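# Move the coaster can onto the turntable's orange spot

## Task

Pick up the can sitting on the coaster and set it upright on the orange spot of the turntable, without moving any of the other cans already standing on the turntable; then open the gripper and pull the arm away from the can.

## Robot and tools

Robot: two Doosan M1013 six-joint arms, left_arm and right_arm, each with a Robotiq 2F-140 gripper whose fingers can fold. Calibrated base positions in the scene frame: left_arm (+0.044, +0.697, 0) m, right_arm (+0.089, -0.638, 0) m, both yawed only slightly. Scene frame: origin at table-top height, midway between the nominal bases. +x points out over the table, +z points up, and left_arm is on the +y side. Image left and right do not match these names. All reported hand poses and velocities use this frame. The point end_effector_position marks where the closed pads would meet. The gripper fingers point along its own +z axis and close along its y axis.

A row is always 18 numbers, each in [-1, 1], and it covers both arms even if only one moves. The first 9 are left_arm: six joint numbers in the order waist, shoulder, elbow, forearm roll, wrist pitch, wrist roll, then gripper position, force_limit and speed. The last 9 are the same layout for right_arm.

Joint numbers are offsets, not poses. They are scaled so that 1.0 equals 1.398 rad for waist and shoulder, 2.097 rad for the elbow, and 2.622 rad for the last three joints. Each offset counts from the Joint targets reported when the action or move began, not from the row before it. Sending the same offset again moves the arm further. Sending 0 for every joint holds an arm at its current targets. Elbow range is about ±2.792 rad; the other joints allow ±6.283. Asking a joint more than 0.010 rad beyond its range gets the action refused, and a result may then show "joint sent to its limit".

Gripper numbers are absolute settings. Position +1 is fully open (140 mm), the pads touch near -0.8, and -1 closes until blocked. force_limit runs from about 14 N at -1 to 58 N at +1 per pad. speed runs from about 30 mm/s at -1 to 250 mm/s at +1, and faster closing grips harder. To leave a gripper unchanged, repeat the three numbers you last sent; a 0 is itself a command.

execute_actions(actions, cameras): actions is a list of actions. Each action is up to 15 rows, one per 1/30 s control step, and lasts 0.5 s; a short table repeats its last row. An empty list just reports state. cameras selects images: cam_high and cam_low, each 896x504; [] means none.

move(target, speed, blend, stop_force, zero, blocking, cameras): target is one 18-number row or a list of up to 15 rows. Every row's offsets count from the same starting Joint targets. The joints interpolate together, so grippers trace curves, and nothing avoids obstacles. speed is the top speed in rad/s of the joint with the longest travel: 0.01 to 2, default 0.5. Use a much lower speed when approaching contact. blend (rad) rounds the corners between targets. stop_force (10 to 80 N, shared by both arms) ends an arm's path when it feels that much resistance. It cannot sense light pushes, so a can may still tip. Leave stop_force out when lifting away from a contact. zero (default true) re-zeros the force reading first. blocking=false returns after about 0.5 s and cannot be combined with stop_force. The result adds a "move:" line: done, off_target, moving, held or fault, plus any joint left more than 0.01 rad off.

Other tools:
- wait(seconds 0 to 10) lets time pass while the arms hold.
- stop() brakes a running move.
- zoom_image(camera, region [x0,y0,x1,y1] in pixels, at most 504x504) enlarges part of the latest image.
- read_manual gives licence text only.
- finished_scene(scene) ends the scene for good, so call it only once the can stands on the spot with the gripper away.

Reading results: check Joint positions, Joint velocities ("within noise" means still), Joint targets (the base for the next offsets), Joint torques, External joint torques and Flange force, which include some error. Also read end_effector_position and end_effector_quat_wxyz, and each gripper's object_status and position_measured. object_status codes: 0 moving, 1 blocked while opening, 2 blocked while closing (a grip), 3 reached the set position or pads met. position_measured is in counts: 3 open, 75 ≈ 100 mm, 139 ≈ 60 mm, 200 ≈ 20 mm, 230 pads touching. Status can lag 0.2 to 1.7 s behind contact. Other lines:
- "Kept back": up to 6 steps still running when the result arrives.
- "joint command not followed": the clearance check kept the arms apart.
- MOTOR HOT: warns of an overheat stop lasting 30 to 60 s.

Gripping: close with position -1 and confirm status 2. Hold the can with the outer quarter of the pads, near the fingertips. Deeper grips let the fingers fold, and the can may slip or be squeezed too hard. Avoid jabbing fingertips straight down onto a surface, because they fold and later grips fail. To grip harder, raise force_limit and nudge position between -1 and -0.98.

Avoid:
- Net force of 144 N or more on an arm, or a joint torque at its limit: about 40.5 N m for the wrist joints, 144 N m for the elbow, 306 N m for waist and shoulder. Either stops the arm for 10 s; after such a stop, release any held part before moving.
- Stiff arms can fault on even a small overshoot into a firm contact.
- Arms must not press or collide with each other.
- Cans must not drop or be released while moving, and nothing may fall off the table.
- Knocking the other turntable cans, or hitting anything hard.

The can may occasionally get a brief tug. Motion that is smooth, quick and low-effort is preferred.

Each tool is called after "Request:" as name(argument=value, ...) on one line, values as JSON.

## Session

I'll start by looking at the current state of the scene.

Request:
execute_actions(actions=[])

Scene clock: 0.00 s.
left_arm: end_effector_position=(+0.6788, -0.2304, +0.3339) position_measured=3 object_status=3 end_effector_quat_wxyz=(+0.037, +0.989, +0.020, +0.140) | right_arm: end_effector_position=(+0.3686, -0.8024, +0.2337) position_measured=3 object_status=3 end_effector_quat_wxyz=(-0.220, +0.838, +0.449, +0.217)
Joint positions: left_arm=[-1.032 0.993 0.285 0.212 1.662 0.509] | right_arm=[-1.101 -0.123 2.188 0.423 1.559 -0.609]
Joint velocities: within noise
Joint torques (N m): no reading
External joint torques (N m): no reading
Flange force (N): no reading
Joint targets: left_arm=[-1.032 0.993 0.285 0.212 1.662 0.509] | right_arm=[-1.101 -0.123 2.188 0.423 1.559 -0.609]
Tool commands: left_gripper/position=+1.0 left_gripper/force_limit=+1.0 left_gripper/speed=+1.0 right_gripper/position=+1.0 right_gripper/force_limit=+1.0 right_gripper/speed=+1.0

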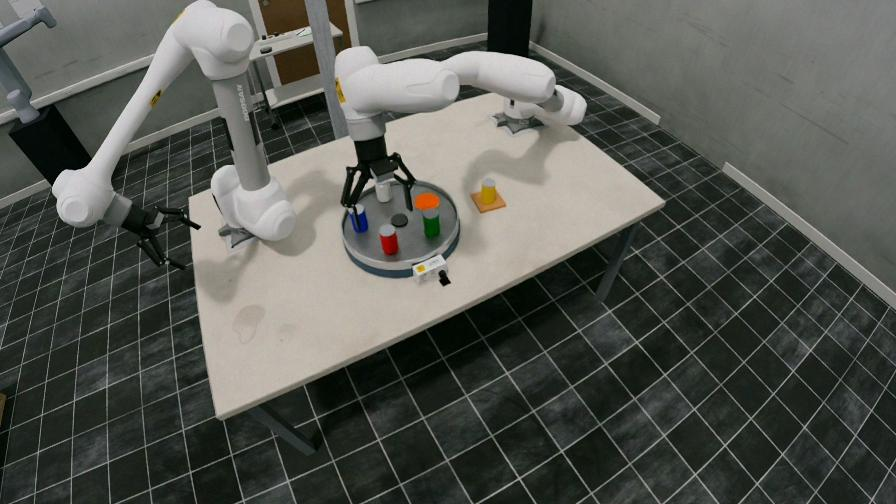

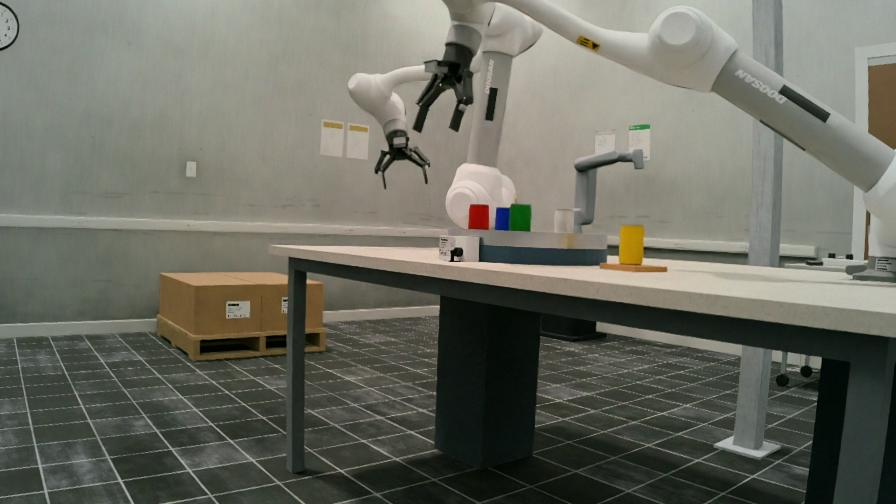

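Request:
zoom_image(camera="cam_high", region=[320, 140, 540, 300])

Request:
zoom_image(camera="cam_low", region=[420, 170, 700, 290])

Scaled by 2.291 from the camera's 896x504 image, which has a finer 1280x720 frame.

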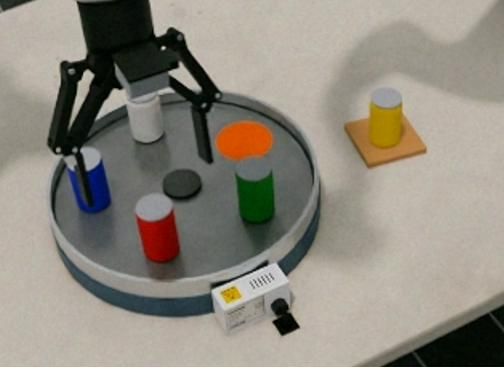

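Scaled by 1.800 from the camera's 896x504 image, which has a finer 1280x720 frame.

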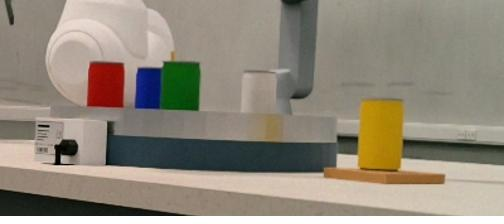

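Request:
wait(seconds=2)

Request:
zoom_image(camera="cam_high", region=[320, 140, 540, 300])

Request:
zoom_image(camera="cam_low", region=[420, 170, 700, 290])

Scene clock: 2.43 s.
left_arm: end_effector_position=(+0.6788, -0.2304, +0.3339) position_measured=3 object_status=3 end_effector_quat_wxyz=(+0.037, +0.989, +0.020, +0.140) | right_arm: end_effector_position=(+0.3686, -0.8024, +0.2337) position_measured=3 object_status=3 end_effector_quat_wxyz=(-0.220, +0.838, +0.449, +0.217)
Joint positions: left_arm=[-1.032 0.993 0.285 0.212 1.662 0.509] | right_arm=[-1.101 -0.123 2.188 0.423 1.559 -0.609]
Joint velocities: within noise
Joint torques (N m): left_arm=[1.24 -124.86 -38.58 4.77 -0.39 0.38] | right_arm=[2.56 -23.48 -38.64 4.66 1.45 0.61]
External joint torques (N m): left_arm=[-1.14 -3.76 -2.35 -0.1 -0.2 -0.38] | right_arm=[-2.57 -0.31 2.03 -0.19 -0.17 -0.61]
Flange force (N): left_arm=[0.0 0.0 0.0] | right_arm=[-6.3 -6.3 0.8]
Joint targets: left_arm=[-1.032 0.993 0.285 0.212 1.662 0.509] | right_arm=[-1.101 -0.123 2.188 0.423 1.559 -0.609]
Tool commands: left_gripper/position=+1.0 left_gripper/force_limit=+1.0 left_gripper/speed=+1.0 right_gripper/position=+1.0 right_gripper/force_limit=+1.0 right_gripper/speed=+1.0
wait: 2.00 s; at rest from the start

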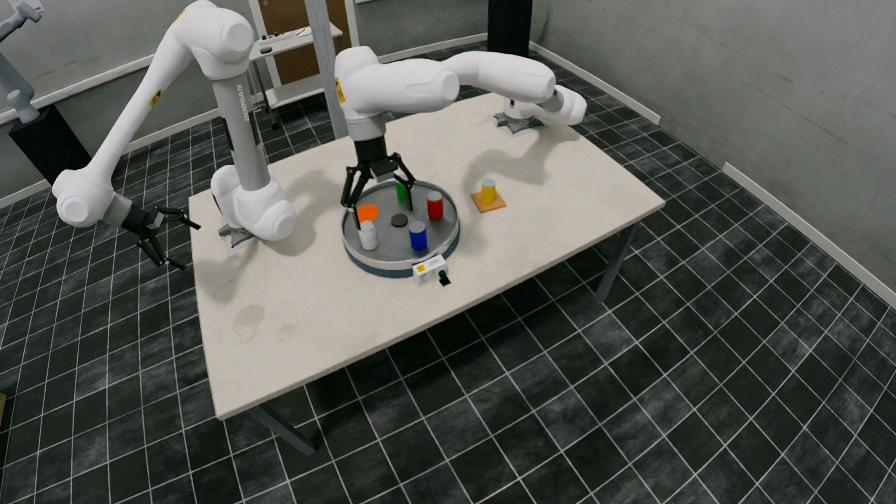

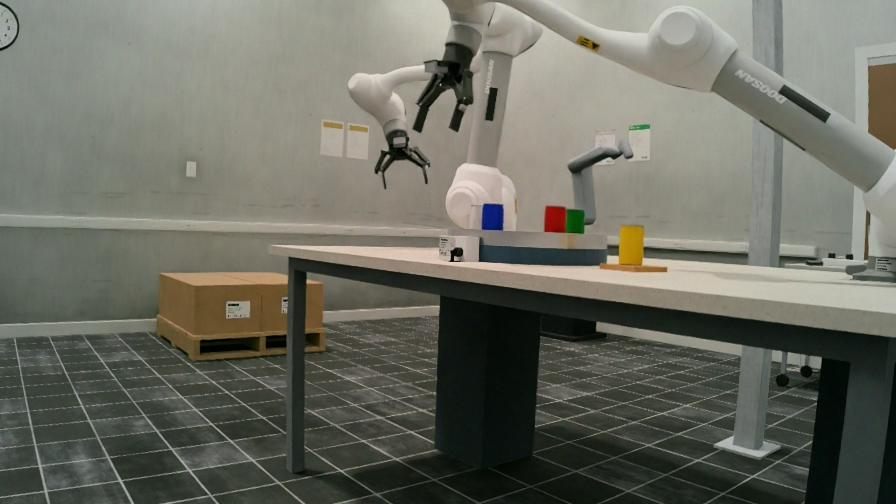

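Scaled by 2.291 from the camera's 896x504 image, which has a finer 1280x720 frame.

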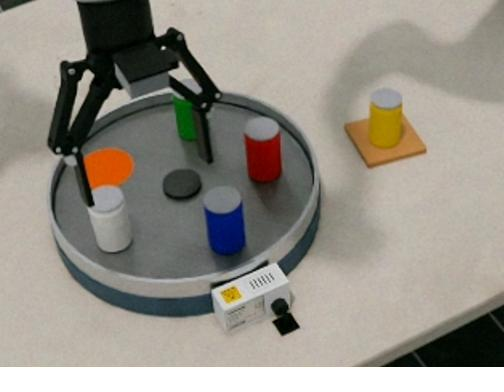

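Scaled by 1.800 from the camera's 896x504 image, which has a finer 1280x720 frame.

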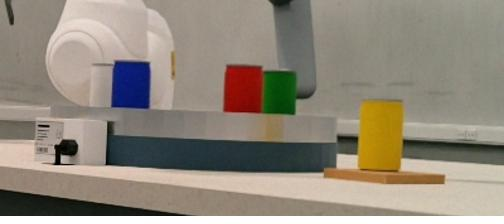

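Request:
zoom_image(camera="cam_high", region=[395, 240, 475, 300])

Request:
zoom_image(camera="cam_low", region=[425, 215, 505, 275])

Scaled by 6.300 from the camera's 896x504 image, which has a finer 1280x720 frame.

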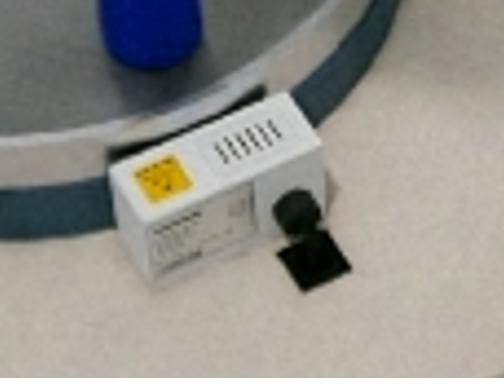

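Scaled by 6.300 from the camera's 896x504 image, which has a finer 1280x720 frame.

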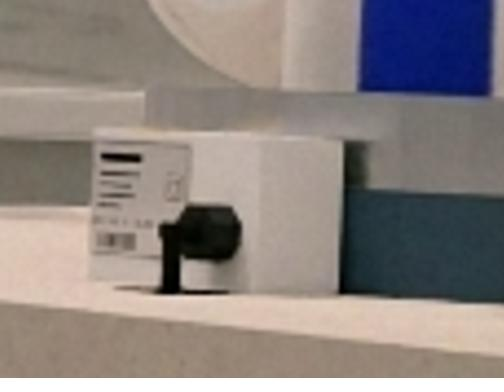

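Request:
wait(seconds=0.5, cameras=["cam_high"])

Request:
zoom_image(camera="cam_high", region=[330, 160, 530, 290])

Request:
wait(seconds=0.5, cameras=["cam_high"])

Request:
zoom_image(camera="cam_high", region=[330, 160, 530, 290])

Request:
wait(seconds=0.5, cameras=["cam_high"])

Request:
zoom_image(camera="cam_high", region=[330, 160, 530, 290])

Scene clock: 7.63 s.
left_arm: end_effector_position=(+0.6788, -0.2304, +0.3339) position_measured=3 object_status=3 end_effector_quat_wxyz=(+0.037, +0.989, +0.020, +0.140) | right_arm: end_effector_position=(+0.3686, -0.8024, +0.2337) position_measured=3 object_status=3 end_effector_quat_wxyz=(-0.220, +0.838, +0.449, +0.217)
Joint positions: left_arm=[-1.032 0.993 0.285 0.212 1.662 0.509] | right_arm=[-1.101 -0.123 2.188 0.423 1.559 -0.609]
Joint velocities: within noise
Joint torques (N m): left_arm=[1.01 -124.67 -38.53 4.77 -0.41 0.33] | right_arm=[2.24 -23.61 -38.69 4.65 1.42 0.65]
External joint torques (N m): left_arm=[-1.63 -3.71 -2.28 -0.12 -0.18 -0.33] | right_arm=[-2.31 -0.03 2.19 -0.19 -0.15 -0.66]
Flange force (N): left_arm=[0.0 0.0 0.0] | right_arm=[-6.3 -5.7 1.3]
Joint targets: left_arm=[-1.032 0.993 0.285 0.212 1.662 0.509] | right_arm=[-1.101 -0.123 2.188 0.423 1.559 -0.609]
Tool commands: left_gripper/position=+1.0 left_gripper/force_limit=+1.0 left_gripper/speed=+1.0 right_gripper/position=+1.0 right_gripper/force_limit=+1.0 right_gripper/speed=+1.0
wait: 0.50 s; at rest from the start
Images, in order (width x height): cam_high 896x504.

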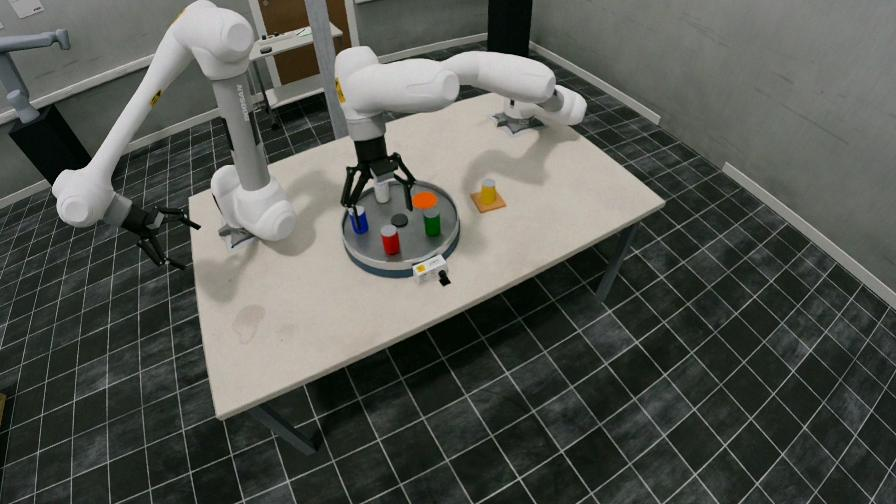

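Scaled by 2.520 from the camera's 896x504 image, which has a finer 1280x720 frame.

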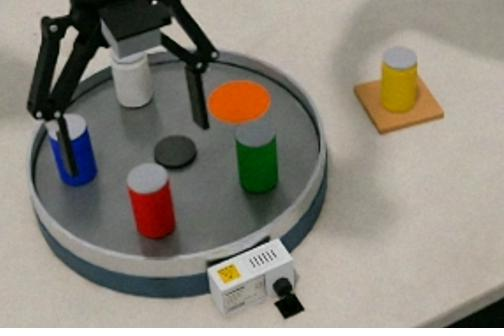

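Scene clock: 8.13 s.
left_arm: end_effector_position=(+0.6788, -0.2304, +0.3339) position_measured=3 object_status=3 end_effector_quat_wxyz=(+0.037, +0.989, +0.020, +0.140) | right_arm: end_effector_position=(+0.3686, -0.8024, +0.2337) position_measured=3 object_status=3 end_effector_quat_wxyz=(-0.220, +0.838, +0.449, +0.217)
Joint positions: left_arm=[-1.032 0.993 0.285 0.212 1.662 0.509] | right_arm=[-1.101 -0.123 2.188 0.423 1.559 -0.609]
Joint velocities: within noise
Joint torques (N m): left_arm=[1.23 -124.81 -38.51 4.82 -0.39 0.38] | right_arm=[1.9 -23.96 -38.79 4.66 1.44 0.62]
External joint torques (N m): left_arm=[-1.21 -3.96 -2.5 -0.14 -0.2 -0.38] | right_arm=[-1.84 0.05 2.19 -0.19 -0.16 -0.63]
Flange force (N): left_arm=[0.0 0.0 0.0] | right_arm=[-5.5 -5.0 1.8]
Joint targets: left_arm=[-1.032 0.993 0.285 0.212 1.662 0.509] | right_arm=[-1.101 -0.123 2.188 0.423 1.559 -0.609]
Tool commands: left_gripper/position=+1.0 left_gripper/force_limit=+1.0 left_gripper/speed=+1.0 right_gripper/position=+1.0 right_gripper/force_limit=+1.0 right_gripper/speed=+1.0
wait: 0.50 s; at rest by 0.17 s
Images, in order (width x height): cam_high 896x504.

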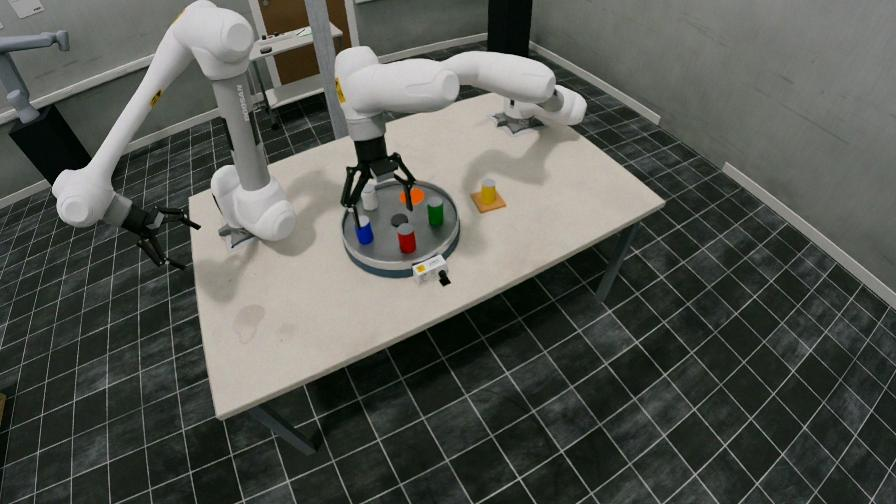

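Scaled by 2.520 from the camera's 896x504 image, which has a finer 1280x720 frame.

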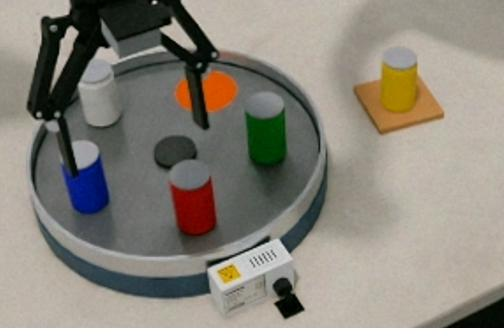

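Scene clock: 8.63 s.
left_arm: end_effector_position=(+0.6788, -0.2304, +0.3339) position_measured=3 object_status=3 end_effector_quat_wxyz=(+0.037, +0.989, +0.020, +0.140) | right_arm: end_effector_position=(+0.3686, -0.8024, +0.2337) position_measured=3 object_status=3 end_effector_quat_wxyz=(-0.220, +0.838, +0.449, +0.217)
Joint positions: left_arm=[-1.032 0.993 0.285 0.212 1.662 0.509] | right_arm=[-1.101 -0.123 2.188 0.423 1.559 -0.609]
Joint velocities: within noise
Joint torques (N m): left_arm=[0.9 -124.78 -38.47 4.76 -0.43 0.36] | right_arm=[1.98 -23.69 -38.68 4.64 1.45 0.58]
External joint torques (N m): left_arm=[-0.68 -4.02 -2.52 -0.08 -0.15 -0.36] | right_arm=[-1.94 -0.18 2.24 -0.18 -0.17 -0.59]
Flange force (N): left_arm=[0.0 0.0 0.0] | right_arm=[-5.3 -5.5 1.8]
Joint targets: left_arm=[-1.032 0.993 0.285 0.212 1.662 0.509] | right_arm=[-1.101 -0.123 2.188 0.423 1.559 -0.609]
Tool commands: left_gripper/position=+1.0 left_gripper/force_limit=+1.0 left_gripper/speed=+1.0 right_gripper/position=+1.0 right_gripper/force_limit=+1.0 right_gripper/speed=+1.0
wait: 0.50 s; at rest by 0.17 s
Images, in order (width x height): cam_high 896x504.

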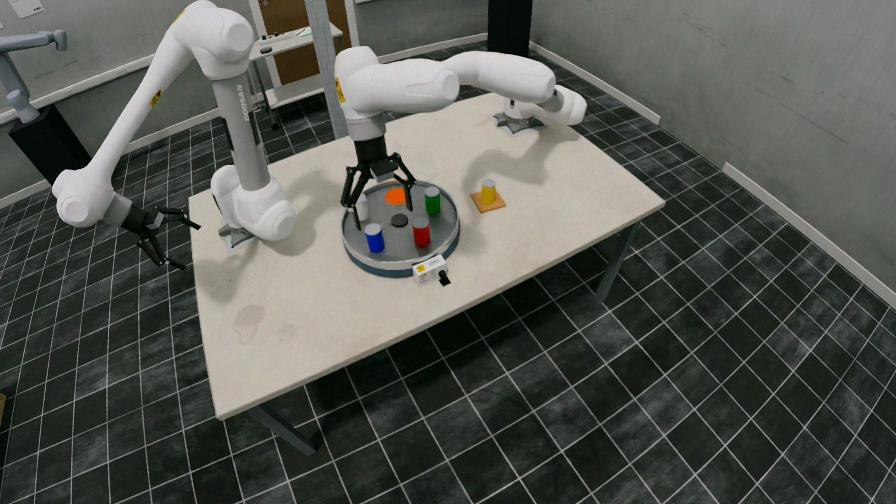

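Scaled by 2.520 from the camera's 896x504 image, which has a finer 1280x720 frame.

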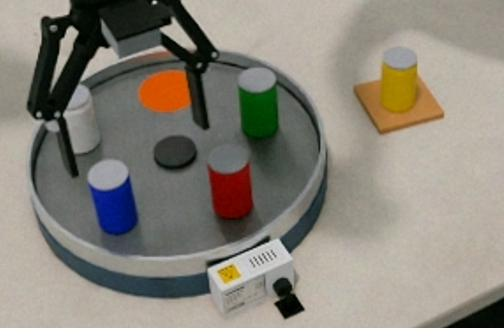

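Request:
move(target=[0.14163, -0.56509, 0.71626, -0.08085, -0.19451, -0.19413, 1.0, 1.0, 1.0, 0, 0, 0, 0, 0, 0, 1.0, 1.0, 1.0], speed=1.0)

Request:
zoom_image(camera="cam_high", region=[330, 130, 530, 290])

Request:
zoom_image(camera="cam_low", region=[500, 150, 740, 290])

Scene clock: 27.90 s.
left_arm: end_effector_position=(+0.4822, +0.2358, +0.1997) position_measured=3 object_status=3 end_effector_quat_wxyz=(+0.000, +0.938, +0.345, +0.000) | right_arm: end_effector_position=(+0.3686, -0.8024, +0.2337) position_measured=3 object_status=3 end_effector_quat_wxyz=(-0.220, +0.838, +0.449, +0.217)
Joint positions: left_arm=[-0.834 0.203 1.787 0 1.152 0] | right_arm=[-1.101 -0.123 2.188 0.423 1.559 -0.609]
Joint velocities: within noise
Joint torques (N m): left_arm=[1.02 -58.97 -36.73 4.13 0.17 0.35] | right_arm=[2.23 -23.66 -38.77 4.65 1.44 0.65]
External joint torques (N m): left_arm=[-0.88 -0.9 -2.01 -0.1 -0.18 -0.35] | right_arm=[-2.3 -0.06 2.27 -0.19 -0.16 -0.66]
Flange force (N): left_arm=[-1.8 2.3 -2.5] | right_arm=[-6.3 -5.9 1.4]
Joint targets: left_arm=[-0.834 0.203 1.788 0.000 1.152 0.000] | right_arm=[-1.101 -0.123 2.188 0.423 1.559 -0.609]
move: done

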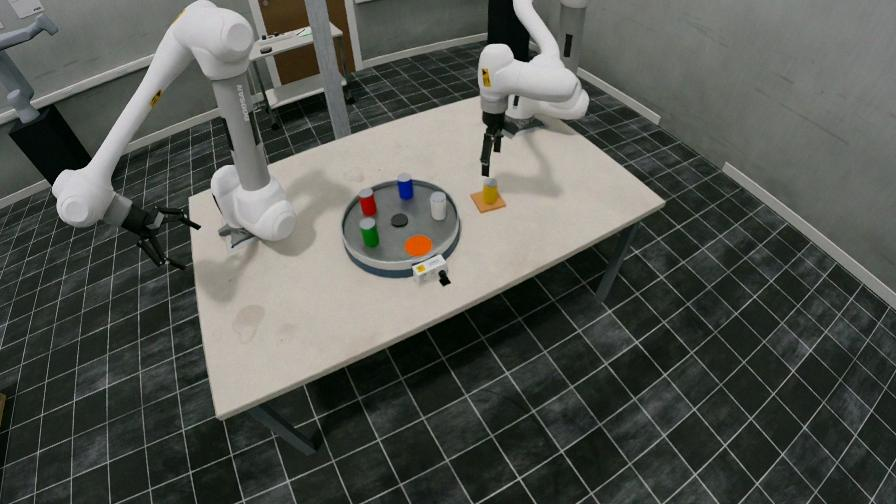

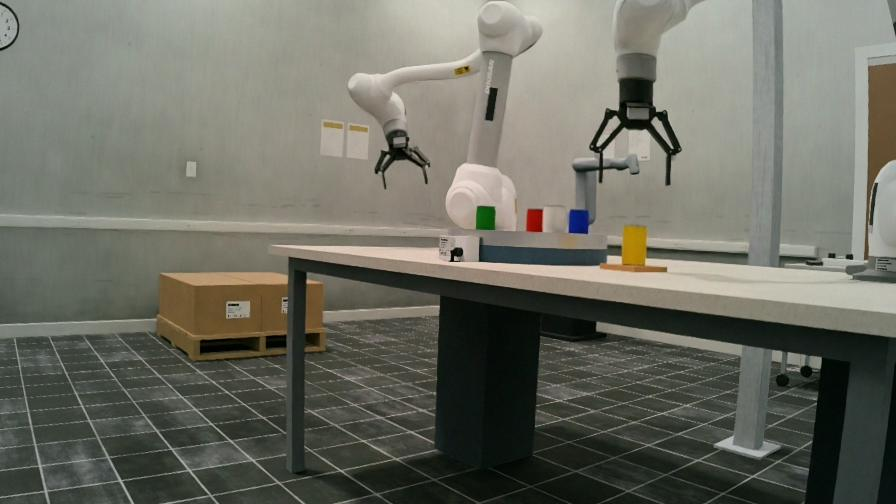

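Scaled by 2.520 from the camera's 896x504 image, which has a finer 1280x720 frame.

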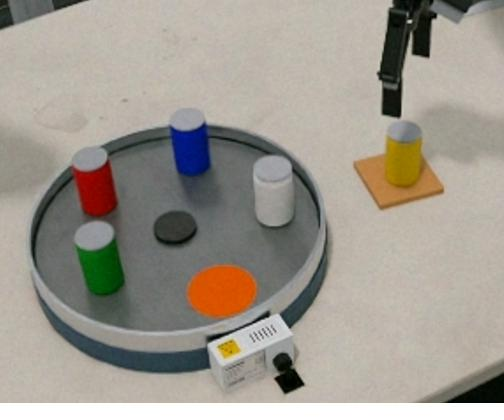

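Scaled by 2.100 from the camera's 896x504 image, which has a finer 1280x720 frame.

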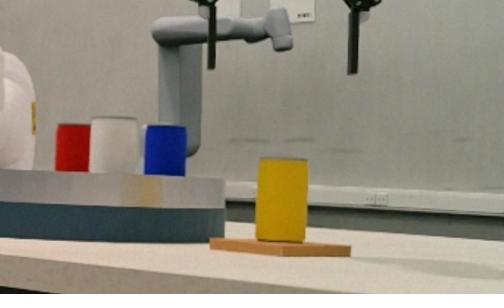

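Request:
zoom_image(camera="cam_high", region=[460, 120, 540, 220])

Request:
zoom_image(camera="cam_low", region=[580, 100, 700, 280])

Scaled by 5.040 from the camera's 896x504 image, which has a finer 1280x720 frame.

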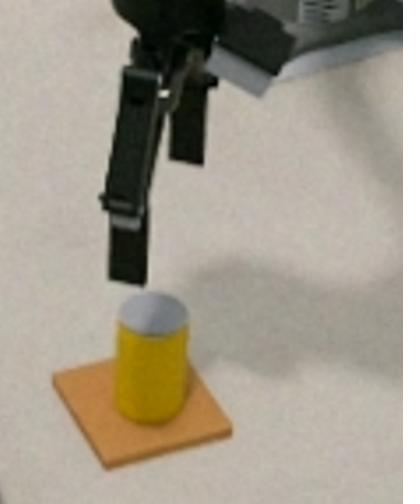

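Scaled by 2.800 from the camera's 896x504 image, which has a finer 1280x720 frame.

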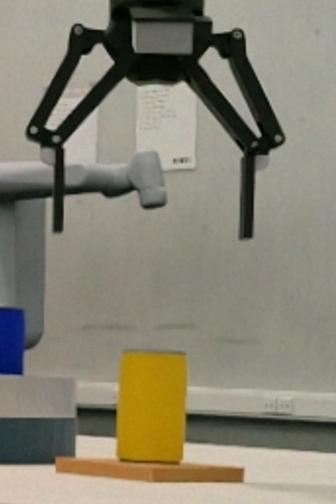

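Request:
wait(seconds=0.5, cameras=["cam_high"])

Request:
zoom_image(camera="cam_high", region=[335, 160, 467, 280])

Request:
wait(seconds=1.5, cameras=["cam_high"])

Request:
zoom_image(camera="cam_high", region=[335, 160, 467, 280])

Request:
wait(seconds=1.5, cameras=["cam_high"])

Request:
zoom_image(camera="cam_high", region=[335, 160, 467, 280])

Request:
wait(seconds=1.5, cameras=["cam_high"])

Request:
zoom_image(camera="cam_high", region=[335, 160, 467, 280])

Request:
wait(seconds=1.5, cameras=["cam_high"])

Request:
zoom_image(camera="cam_high", region=[335, 160, 467, 280])

Scene clock: 32.73 s.
left_arm: end_effector_position=(+0.4821, +0.2358, +0.1997) position_measured=3 object_status=3 end_effector_quat_wxyz=(+0.000, +0.938, +0.345, +0.000) | right_arm: end_effector_position=(+0.3686, -0.8024, +0.2337) position_measured=3 object_status=3 end_effector_quat_wxyz=(-0.220, +0.838, +0.449, +0.217)
Joint positions: left_arm=[-0.834 0.203 1.788 0 1.152 0] | right_arm=[-1.101 -0.123 2.188 0.423 1.559 -0.609]
Joint velocities: within noise
Joint torques (N m): left_arm=[1.06 -59.27 -36.36 4.12 0.19 0.4] | right_arm=[2.12 -23.83 -38.83 4.66 1.42 0.64]
External joint torques (N m): left_arm=[-1.11 -0.71 -2.52 -0.09 -0.2 -0.4] | right_arm=[-2.12 -0.19 2.04 -0.16 -0.15 -0.65]
Flange force (N): left_arm=[-2.2 3.6 -2.9] | right_arm=[-5.7 -5.6 1.2]
Joint targets: left_arm=[-0.834 0.203 1.788 0.000 1.152 0.000] | right_arm=[-1.101 -0.123 2.188 0.423 1.559 -0.609]
Tool commands: left_gripper/position=+1.0 left_gripper/force_limit=+1.0 left_gripper/speed=+1.0 right_gripper/position=+1.0 right_gripper/force_limit=+1.0 right_gripper/speed=+1.0
wait: 0.50 s; at rest from the start
Images, in order (width x height): cam_high 896x504.

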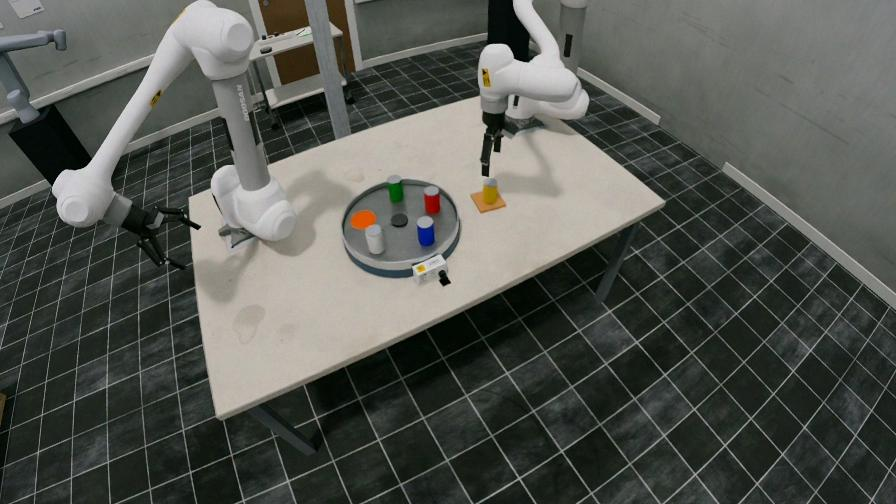

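Scaled by 3.818 from the camera's 896x504 image, which has a finer 1280x720 frame.

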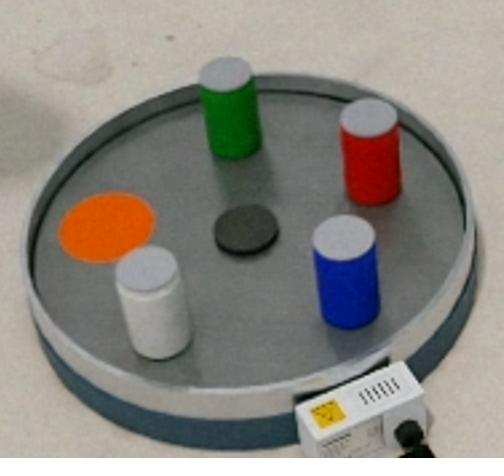

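Scene clock: 34.23 s.
left_arm: end_effector_position=(+0.4822, +0.2358, +0.1997) position_measured=3 object_status=3 end_effector_quat_wxyz=(+0.000, +0.938, +0.345, +0.000) | right_arm: end_effector_position=(+0.3686, -0.8024, +0.2337) position_measured=3 object_status=3 end_effector_quat_wxyz=(-0.220, +0.838, +0.449, +0.217)
Joint positions: left_arm=[-0.834 0.203 1.788 0 1.152 0] | right_arm=[-1.101 -0.123 2.188 0.423 1.559 -0.609]
Joint velocities: within noise
Joint torques (N m): left_arm=[1.19 -58.98 -36.32 4.14 0.21 0.37] | right_arm=[2.27 -23.49 -38.76 4.68 1.44 0.69]
External joint torques (N m): left_arm=[-1.25 -1.06 -2.61 -0.1 -0.23 -0.36] | right_arm=[-2.29 -0.39 2.09 -0.2 -0.17 -0.7]
Flange force (N): left_arm=[-2.4 3.2 -3.2] | right_arm=[-6.0 -6.2 1.1]
Joint targets: left_arm=[-0.834 0.203 1.788 0.000 1.152 0.000] | right_arm=[-1.101 -0.123 2.188 0.423 1.559 -0.609]
Tool commands: left_gripper/position=+1.0 left_gripper/force_limit=+1.0 left_gripper/speed=+1.0 right_gripper/position=+1.0 right_gripper/force_limit=+1.0 right_gripper/speed=+1.0
wait: 1.50 s; at rest by 0.17 s
Images, in order (width x height): cam_high 896x504.

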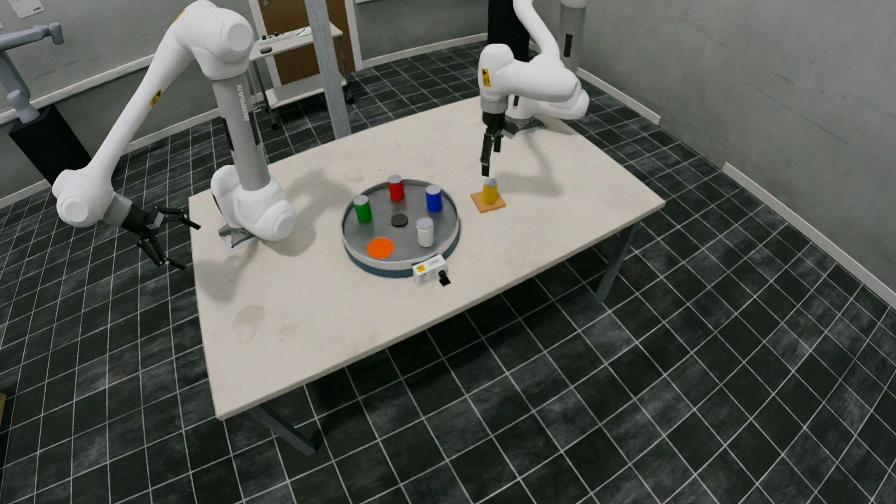

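Scaled by 3.818 from the camera's 896x504 image, which has a finer 1280x720 frame.

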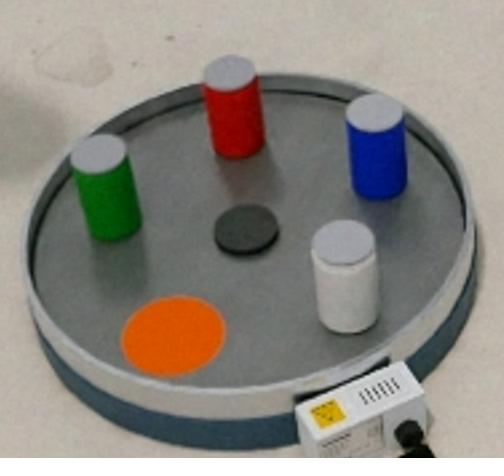

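Scene clock: 35.73 s.
left_arm: end_effector_position=(+0.4822, +0.2358, +0.1997) position_measured=3 object_status=3 end_effector_quat_wxyz=(+0.000, +0.938, +0.345, +0.000) | right_arm: end_effector_position=(+0.3686, -0.8024, +0.2337) position_measured=3 object_status=3 end_effector_quat_wxyz=(-0.220, +0.838, +0.449, +0.217)
Joint positions: left_arm=[-0.834 0.203 1.788 0 1.152 0] | right_arm=[-1.101 -0.123 2.188 0.423 1.559 -0.609]
Joint velocities: within noise
Joint torques (N m): left_arm=[1.16 -59.04 -36.43 4.11 0.17 0.4] | right_arm=[1.92 -23.79 -38.75 4.66 1.45 0.64]
External joint torques (N m): left_arm=[-1.39 -0.79 -2.33 -0.09 -0.18 -0.4] | right_arm=[-1.95 -0.09 2.26 -0.2 -0.18 -0.65]
Flange force (N): left_arm=[-2.6 3.1 -2.8] | right_arm=[-5.6 -5.5 1.8]
Joint targets: left_arm=[-0.834 0.203 1.788 0.000 1.152 0.000] | right_arm=[-1.101 -0.123 2.188 0.423 1.559 -0.609]
Tool commands: left_gripper/position=+1.0 left_gripper/force_limit=+1.0 left_gripper/speed=+1.0 right_gripper/position=+1.0 right_gripper/force_limit=+1.0 right_gripper/speed=+1.0
wait: 1.50 s; at rest by 0.17 s
Images, in order (width x height): cam_high 896x504.

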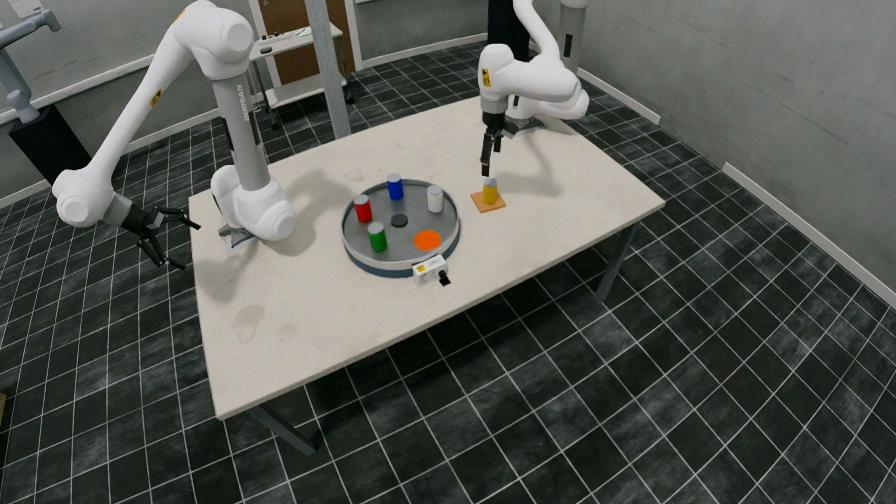

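Scaled by 3.818 from the camera's 896x504 image, which has a finer 1280x720 frame.

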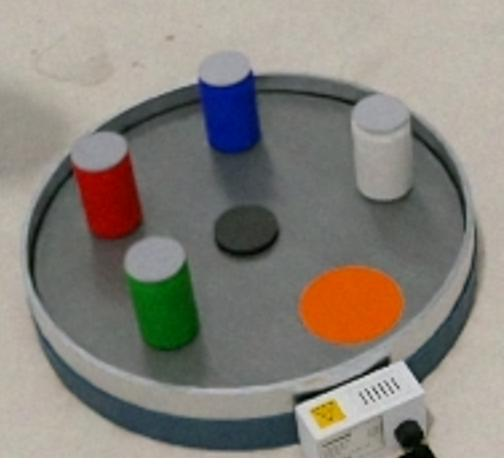

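Scene clock: 37.23 s.
left_arm: end_effector_position=(+0.4822, +0.2358, +0.1997) position_measured=3 object_status=3 end_effector_quat_wxyz=(+0.000, +0.938, +0.345, +0.000) | right_arm: end_effector_position=(+0.3686, -0.8024, +0.2337) position_measured=3 object_status=3 end_effector_quat_wxyz=(-0.220, +0.838, +0.449, +0.217)
Joint positions: left_arm=[-0.834 0.203 1.788 0 1.152 0] | right_arm=[-1.101 -0.123 2.188 0.423 1.559 -0.609]
Joint velocities: within noise
Joint torques (N m): left_arm=[1.23 -58.99 -36.24 4.12 0.19 0.36] | right_arm=[2.24 -23.51 -38.82 4.63 1.44 0.66]
External joint torques (N m): left_arm=[-1.12 -0.86 -2.41 -0.1 -0.19 -0.36] | right_arm=[-2.26 -0.43 2.13 -0.14 -0.17 -0.67]
Flange force (N): left_arm=[-2.2 3.2 -2.9] | right_arm=[-5.8 -6.3 1.3]
Joint targets: left_arm=[-0.834 0.203 1.788 0.000 1.152 0.000] | right_arm=[-1.101 -0.123 2.188 0.423 1.559 -0.609]
Tool commands: left_gripper/position=+1.0 left_gripper/force_limit=+1.0 left_gripper/speed=+1.0 right_gripper/position=+1.0 right_gripper/force_limit=+1.0 right_gripper/speed=+1.0
wait: 1.50 s; at rest by 0.17 s
Images, in order (width x height): cam_high 896x504.

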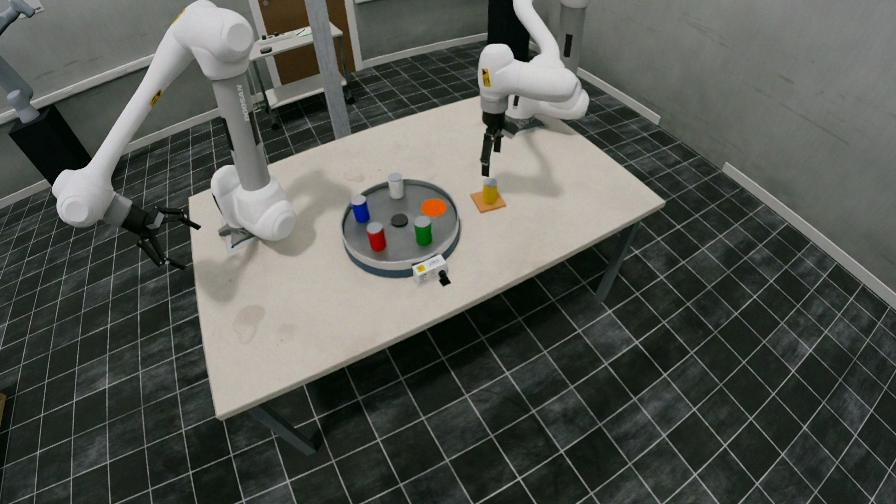

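Scaled by 3.818 from the camera's 896x504 image, which has a finer 1280x720 frame.

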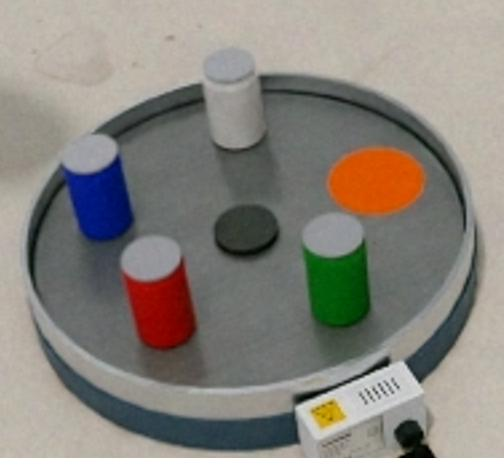

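Scene clock: 38.73 s.
left_arm: end_effector_position=(+0.4822, +0.2358, +0.1997) position_measured=3 object_status=3 end_effector_quat_wxyz=(+0.000, +0.938, +0.345, +0.000) | right_arm: end_effector_position=(+0.3686, -0.8024, +0.2337) position_measured=3 object_status=3 end_effector_quat_wxyz=(-0.220, +0.838, +0.449, +0.217)
Joint positions: left_arm=[-0.834 0.203 1.788 0 1.152 0] | right_arm=[-1.101 -0.123 2.188 0.423 1.559 -0.609]
Joint velocities: within noise
Joint torques (N m): left_arm=[1.47 -59.02 -36.38 4.11 0.21 0.37] | right_arm=[2.42 -23.53 -38.7 4.64 1.45 0.65]
External joint torques (N m): left_arm=[-1.57 -0.76 -2.37 -0.08 -0.21 -0.37] | right_arm=[-2.35 -0.56 2.05 -0.16 -0.17 -0.66]
Flange force (N): left_arm=[-2.9 3.2 -2.8] | right_arm=[-5.8 -6.5 1.0]
Joint targets: left_arm=[-0.834 0.203 1.788 0.000 1.152 0.000] | right_arm=[-1.101 -0.123 2.188 0.423 1.559 -0.609]
Tool commands: left_gripper/position=+1.0 left_gripper/force_limit=+1.0 left_gripper/speed=+1.0 right_gripper/position=+1.0 right_gripper/force_limit=+1.0 right_gripper/speed=+1.0
wait: 1.50 s; at rest by 0.17 s
Images, in order (width x height): cam_high 896x504.

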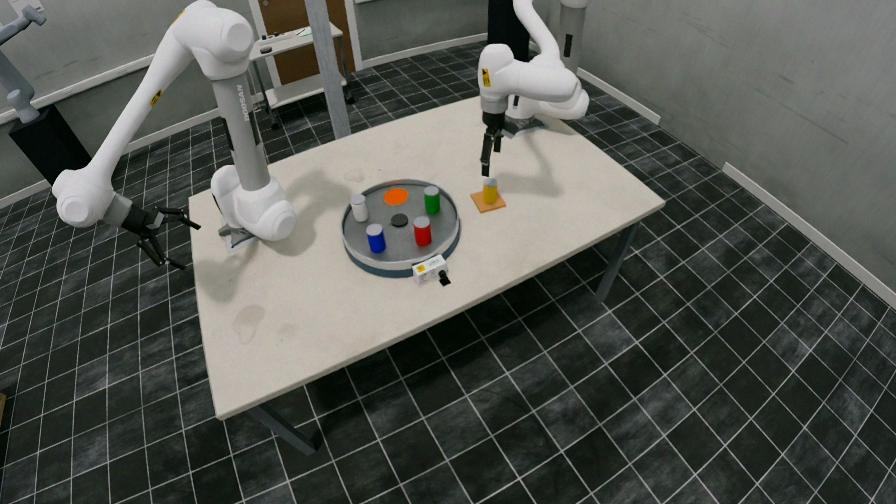

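Scaled by 3.818 from the camera's 896x504 image, which has a finer 1280x720 frame.

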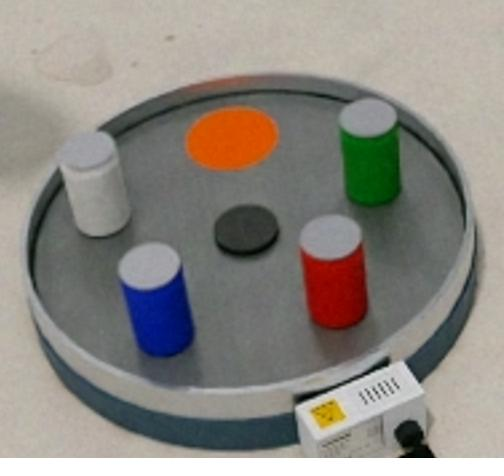

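Request:
zoom_image(camera="cam_high", region=[470, 80, 600, 150])

Request:
zoom_image(camera="cam_high", region=[195, 150, 325, 260])

Scaled by 3.877 from the camera's 896x504 image, which has a finer 1280x720 frame.

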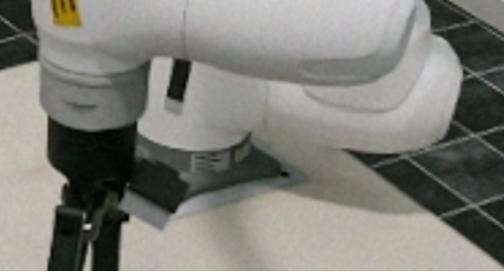

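Scaled by 3.877 from the camera's 896x504 image, which has a finer 1280x720 frame.

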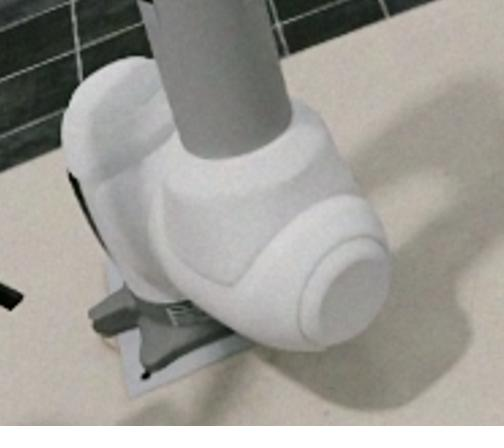

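Request:
wait(seconds=0.3)

Request:
zoom_image(camera="cam_low", region=[430, 190, 620, 280])

Request:
zoom_image(camera="cam_high", region=[335, 160, 467, 280])

Scene clock: 42.57 s.
left_arm: end_effector_position=(+0.4822, +0.2358, +0.1997) position_measured=3 object_status=3 end_effector_quat_wxyz=(+0.000, +0.938, +0.345, +0.000) | right_arm: end_effector_position=(+0.3686, -0.8024, +0.2337) position_measured=3 object_status=3 end_effector_quat_wxyz=(-0.220, +0.838, +0.449, +0.217)
Joint positions: left_arm=[-0.834 0.203 1.788 0 1.152 0] | right_arm=[-1.101 -0.123 2.188 0.423 1.559 -0.609]
Joint velocities: within noise
Joint torques (N m): left_arm=[1.16 -59.26 -36.34 4.16 0.2 0.36] | right_arm=[2.39 -23.37 -38.72 4.64 1.43 0.63]
External joint torques (N m): left_arm=[-1.13 -0.41 -2.25 -0.15 -0.19 -0.36] | right_arm=[-2.48 -0.32 2.12 -0.17 -0.16 -0.63]
Flange force (N): left_arm=[-2.2 3.5 -2.5] | right_arm=[-6.2 -6.3 1.0]
Joint targets: left_arm=[-0.834 0.203 1.788 0.000 1.152 0.000] | right_arm=[-1.101 -0.123 2.188 0.423 1.559 -0.609]
Tool commands: left_gripper/position=+1.0 left_gripper/force_limit=+1.0 left_gripper/speed=+1.0 right_gripper/position=+1.0 right_gripper/force_limit=+1.0 right_gripper/speed=+1.0
wait: 0.30 s; at rest from the start

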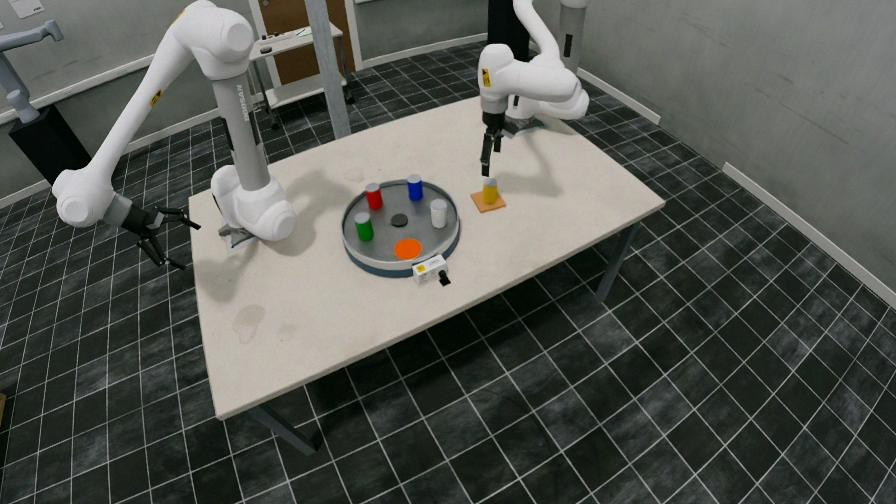

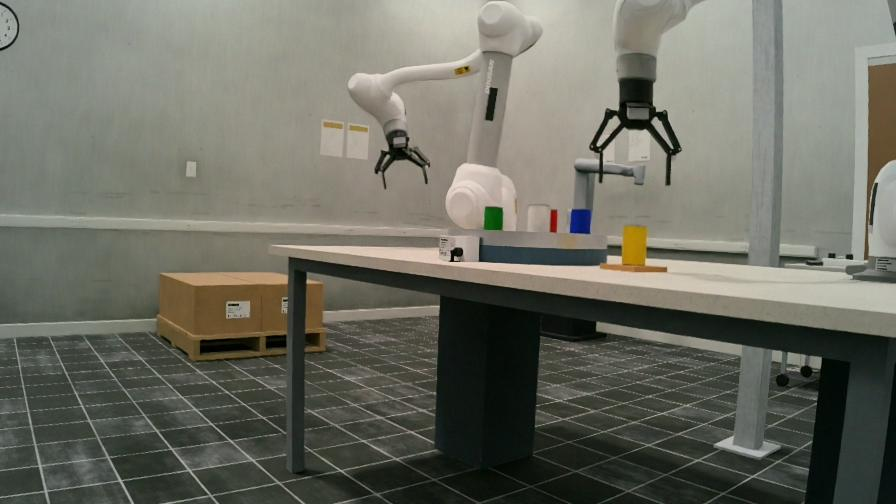

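Scaled by 2.653 from the camera's 896x504 image, which has a finer 1280x720 frame.

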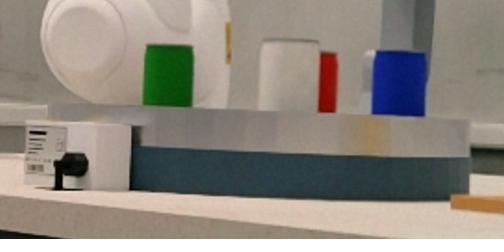

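Scaled by 3.818 from the camera's 896x504 image, which has a finer 1280x720 frame.

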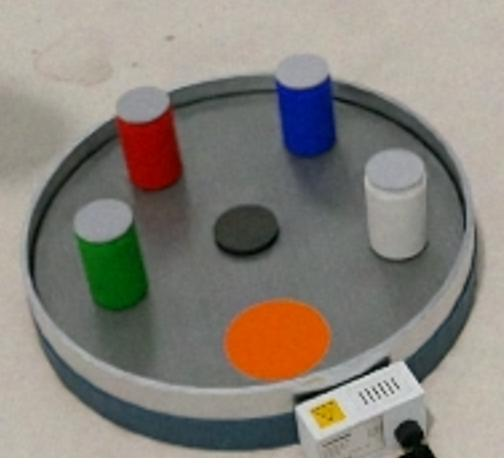

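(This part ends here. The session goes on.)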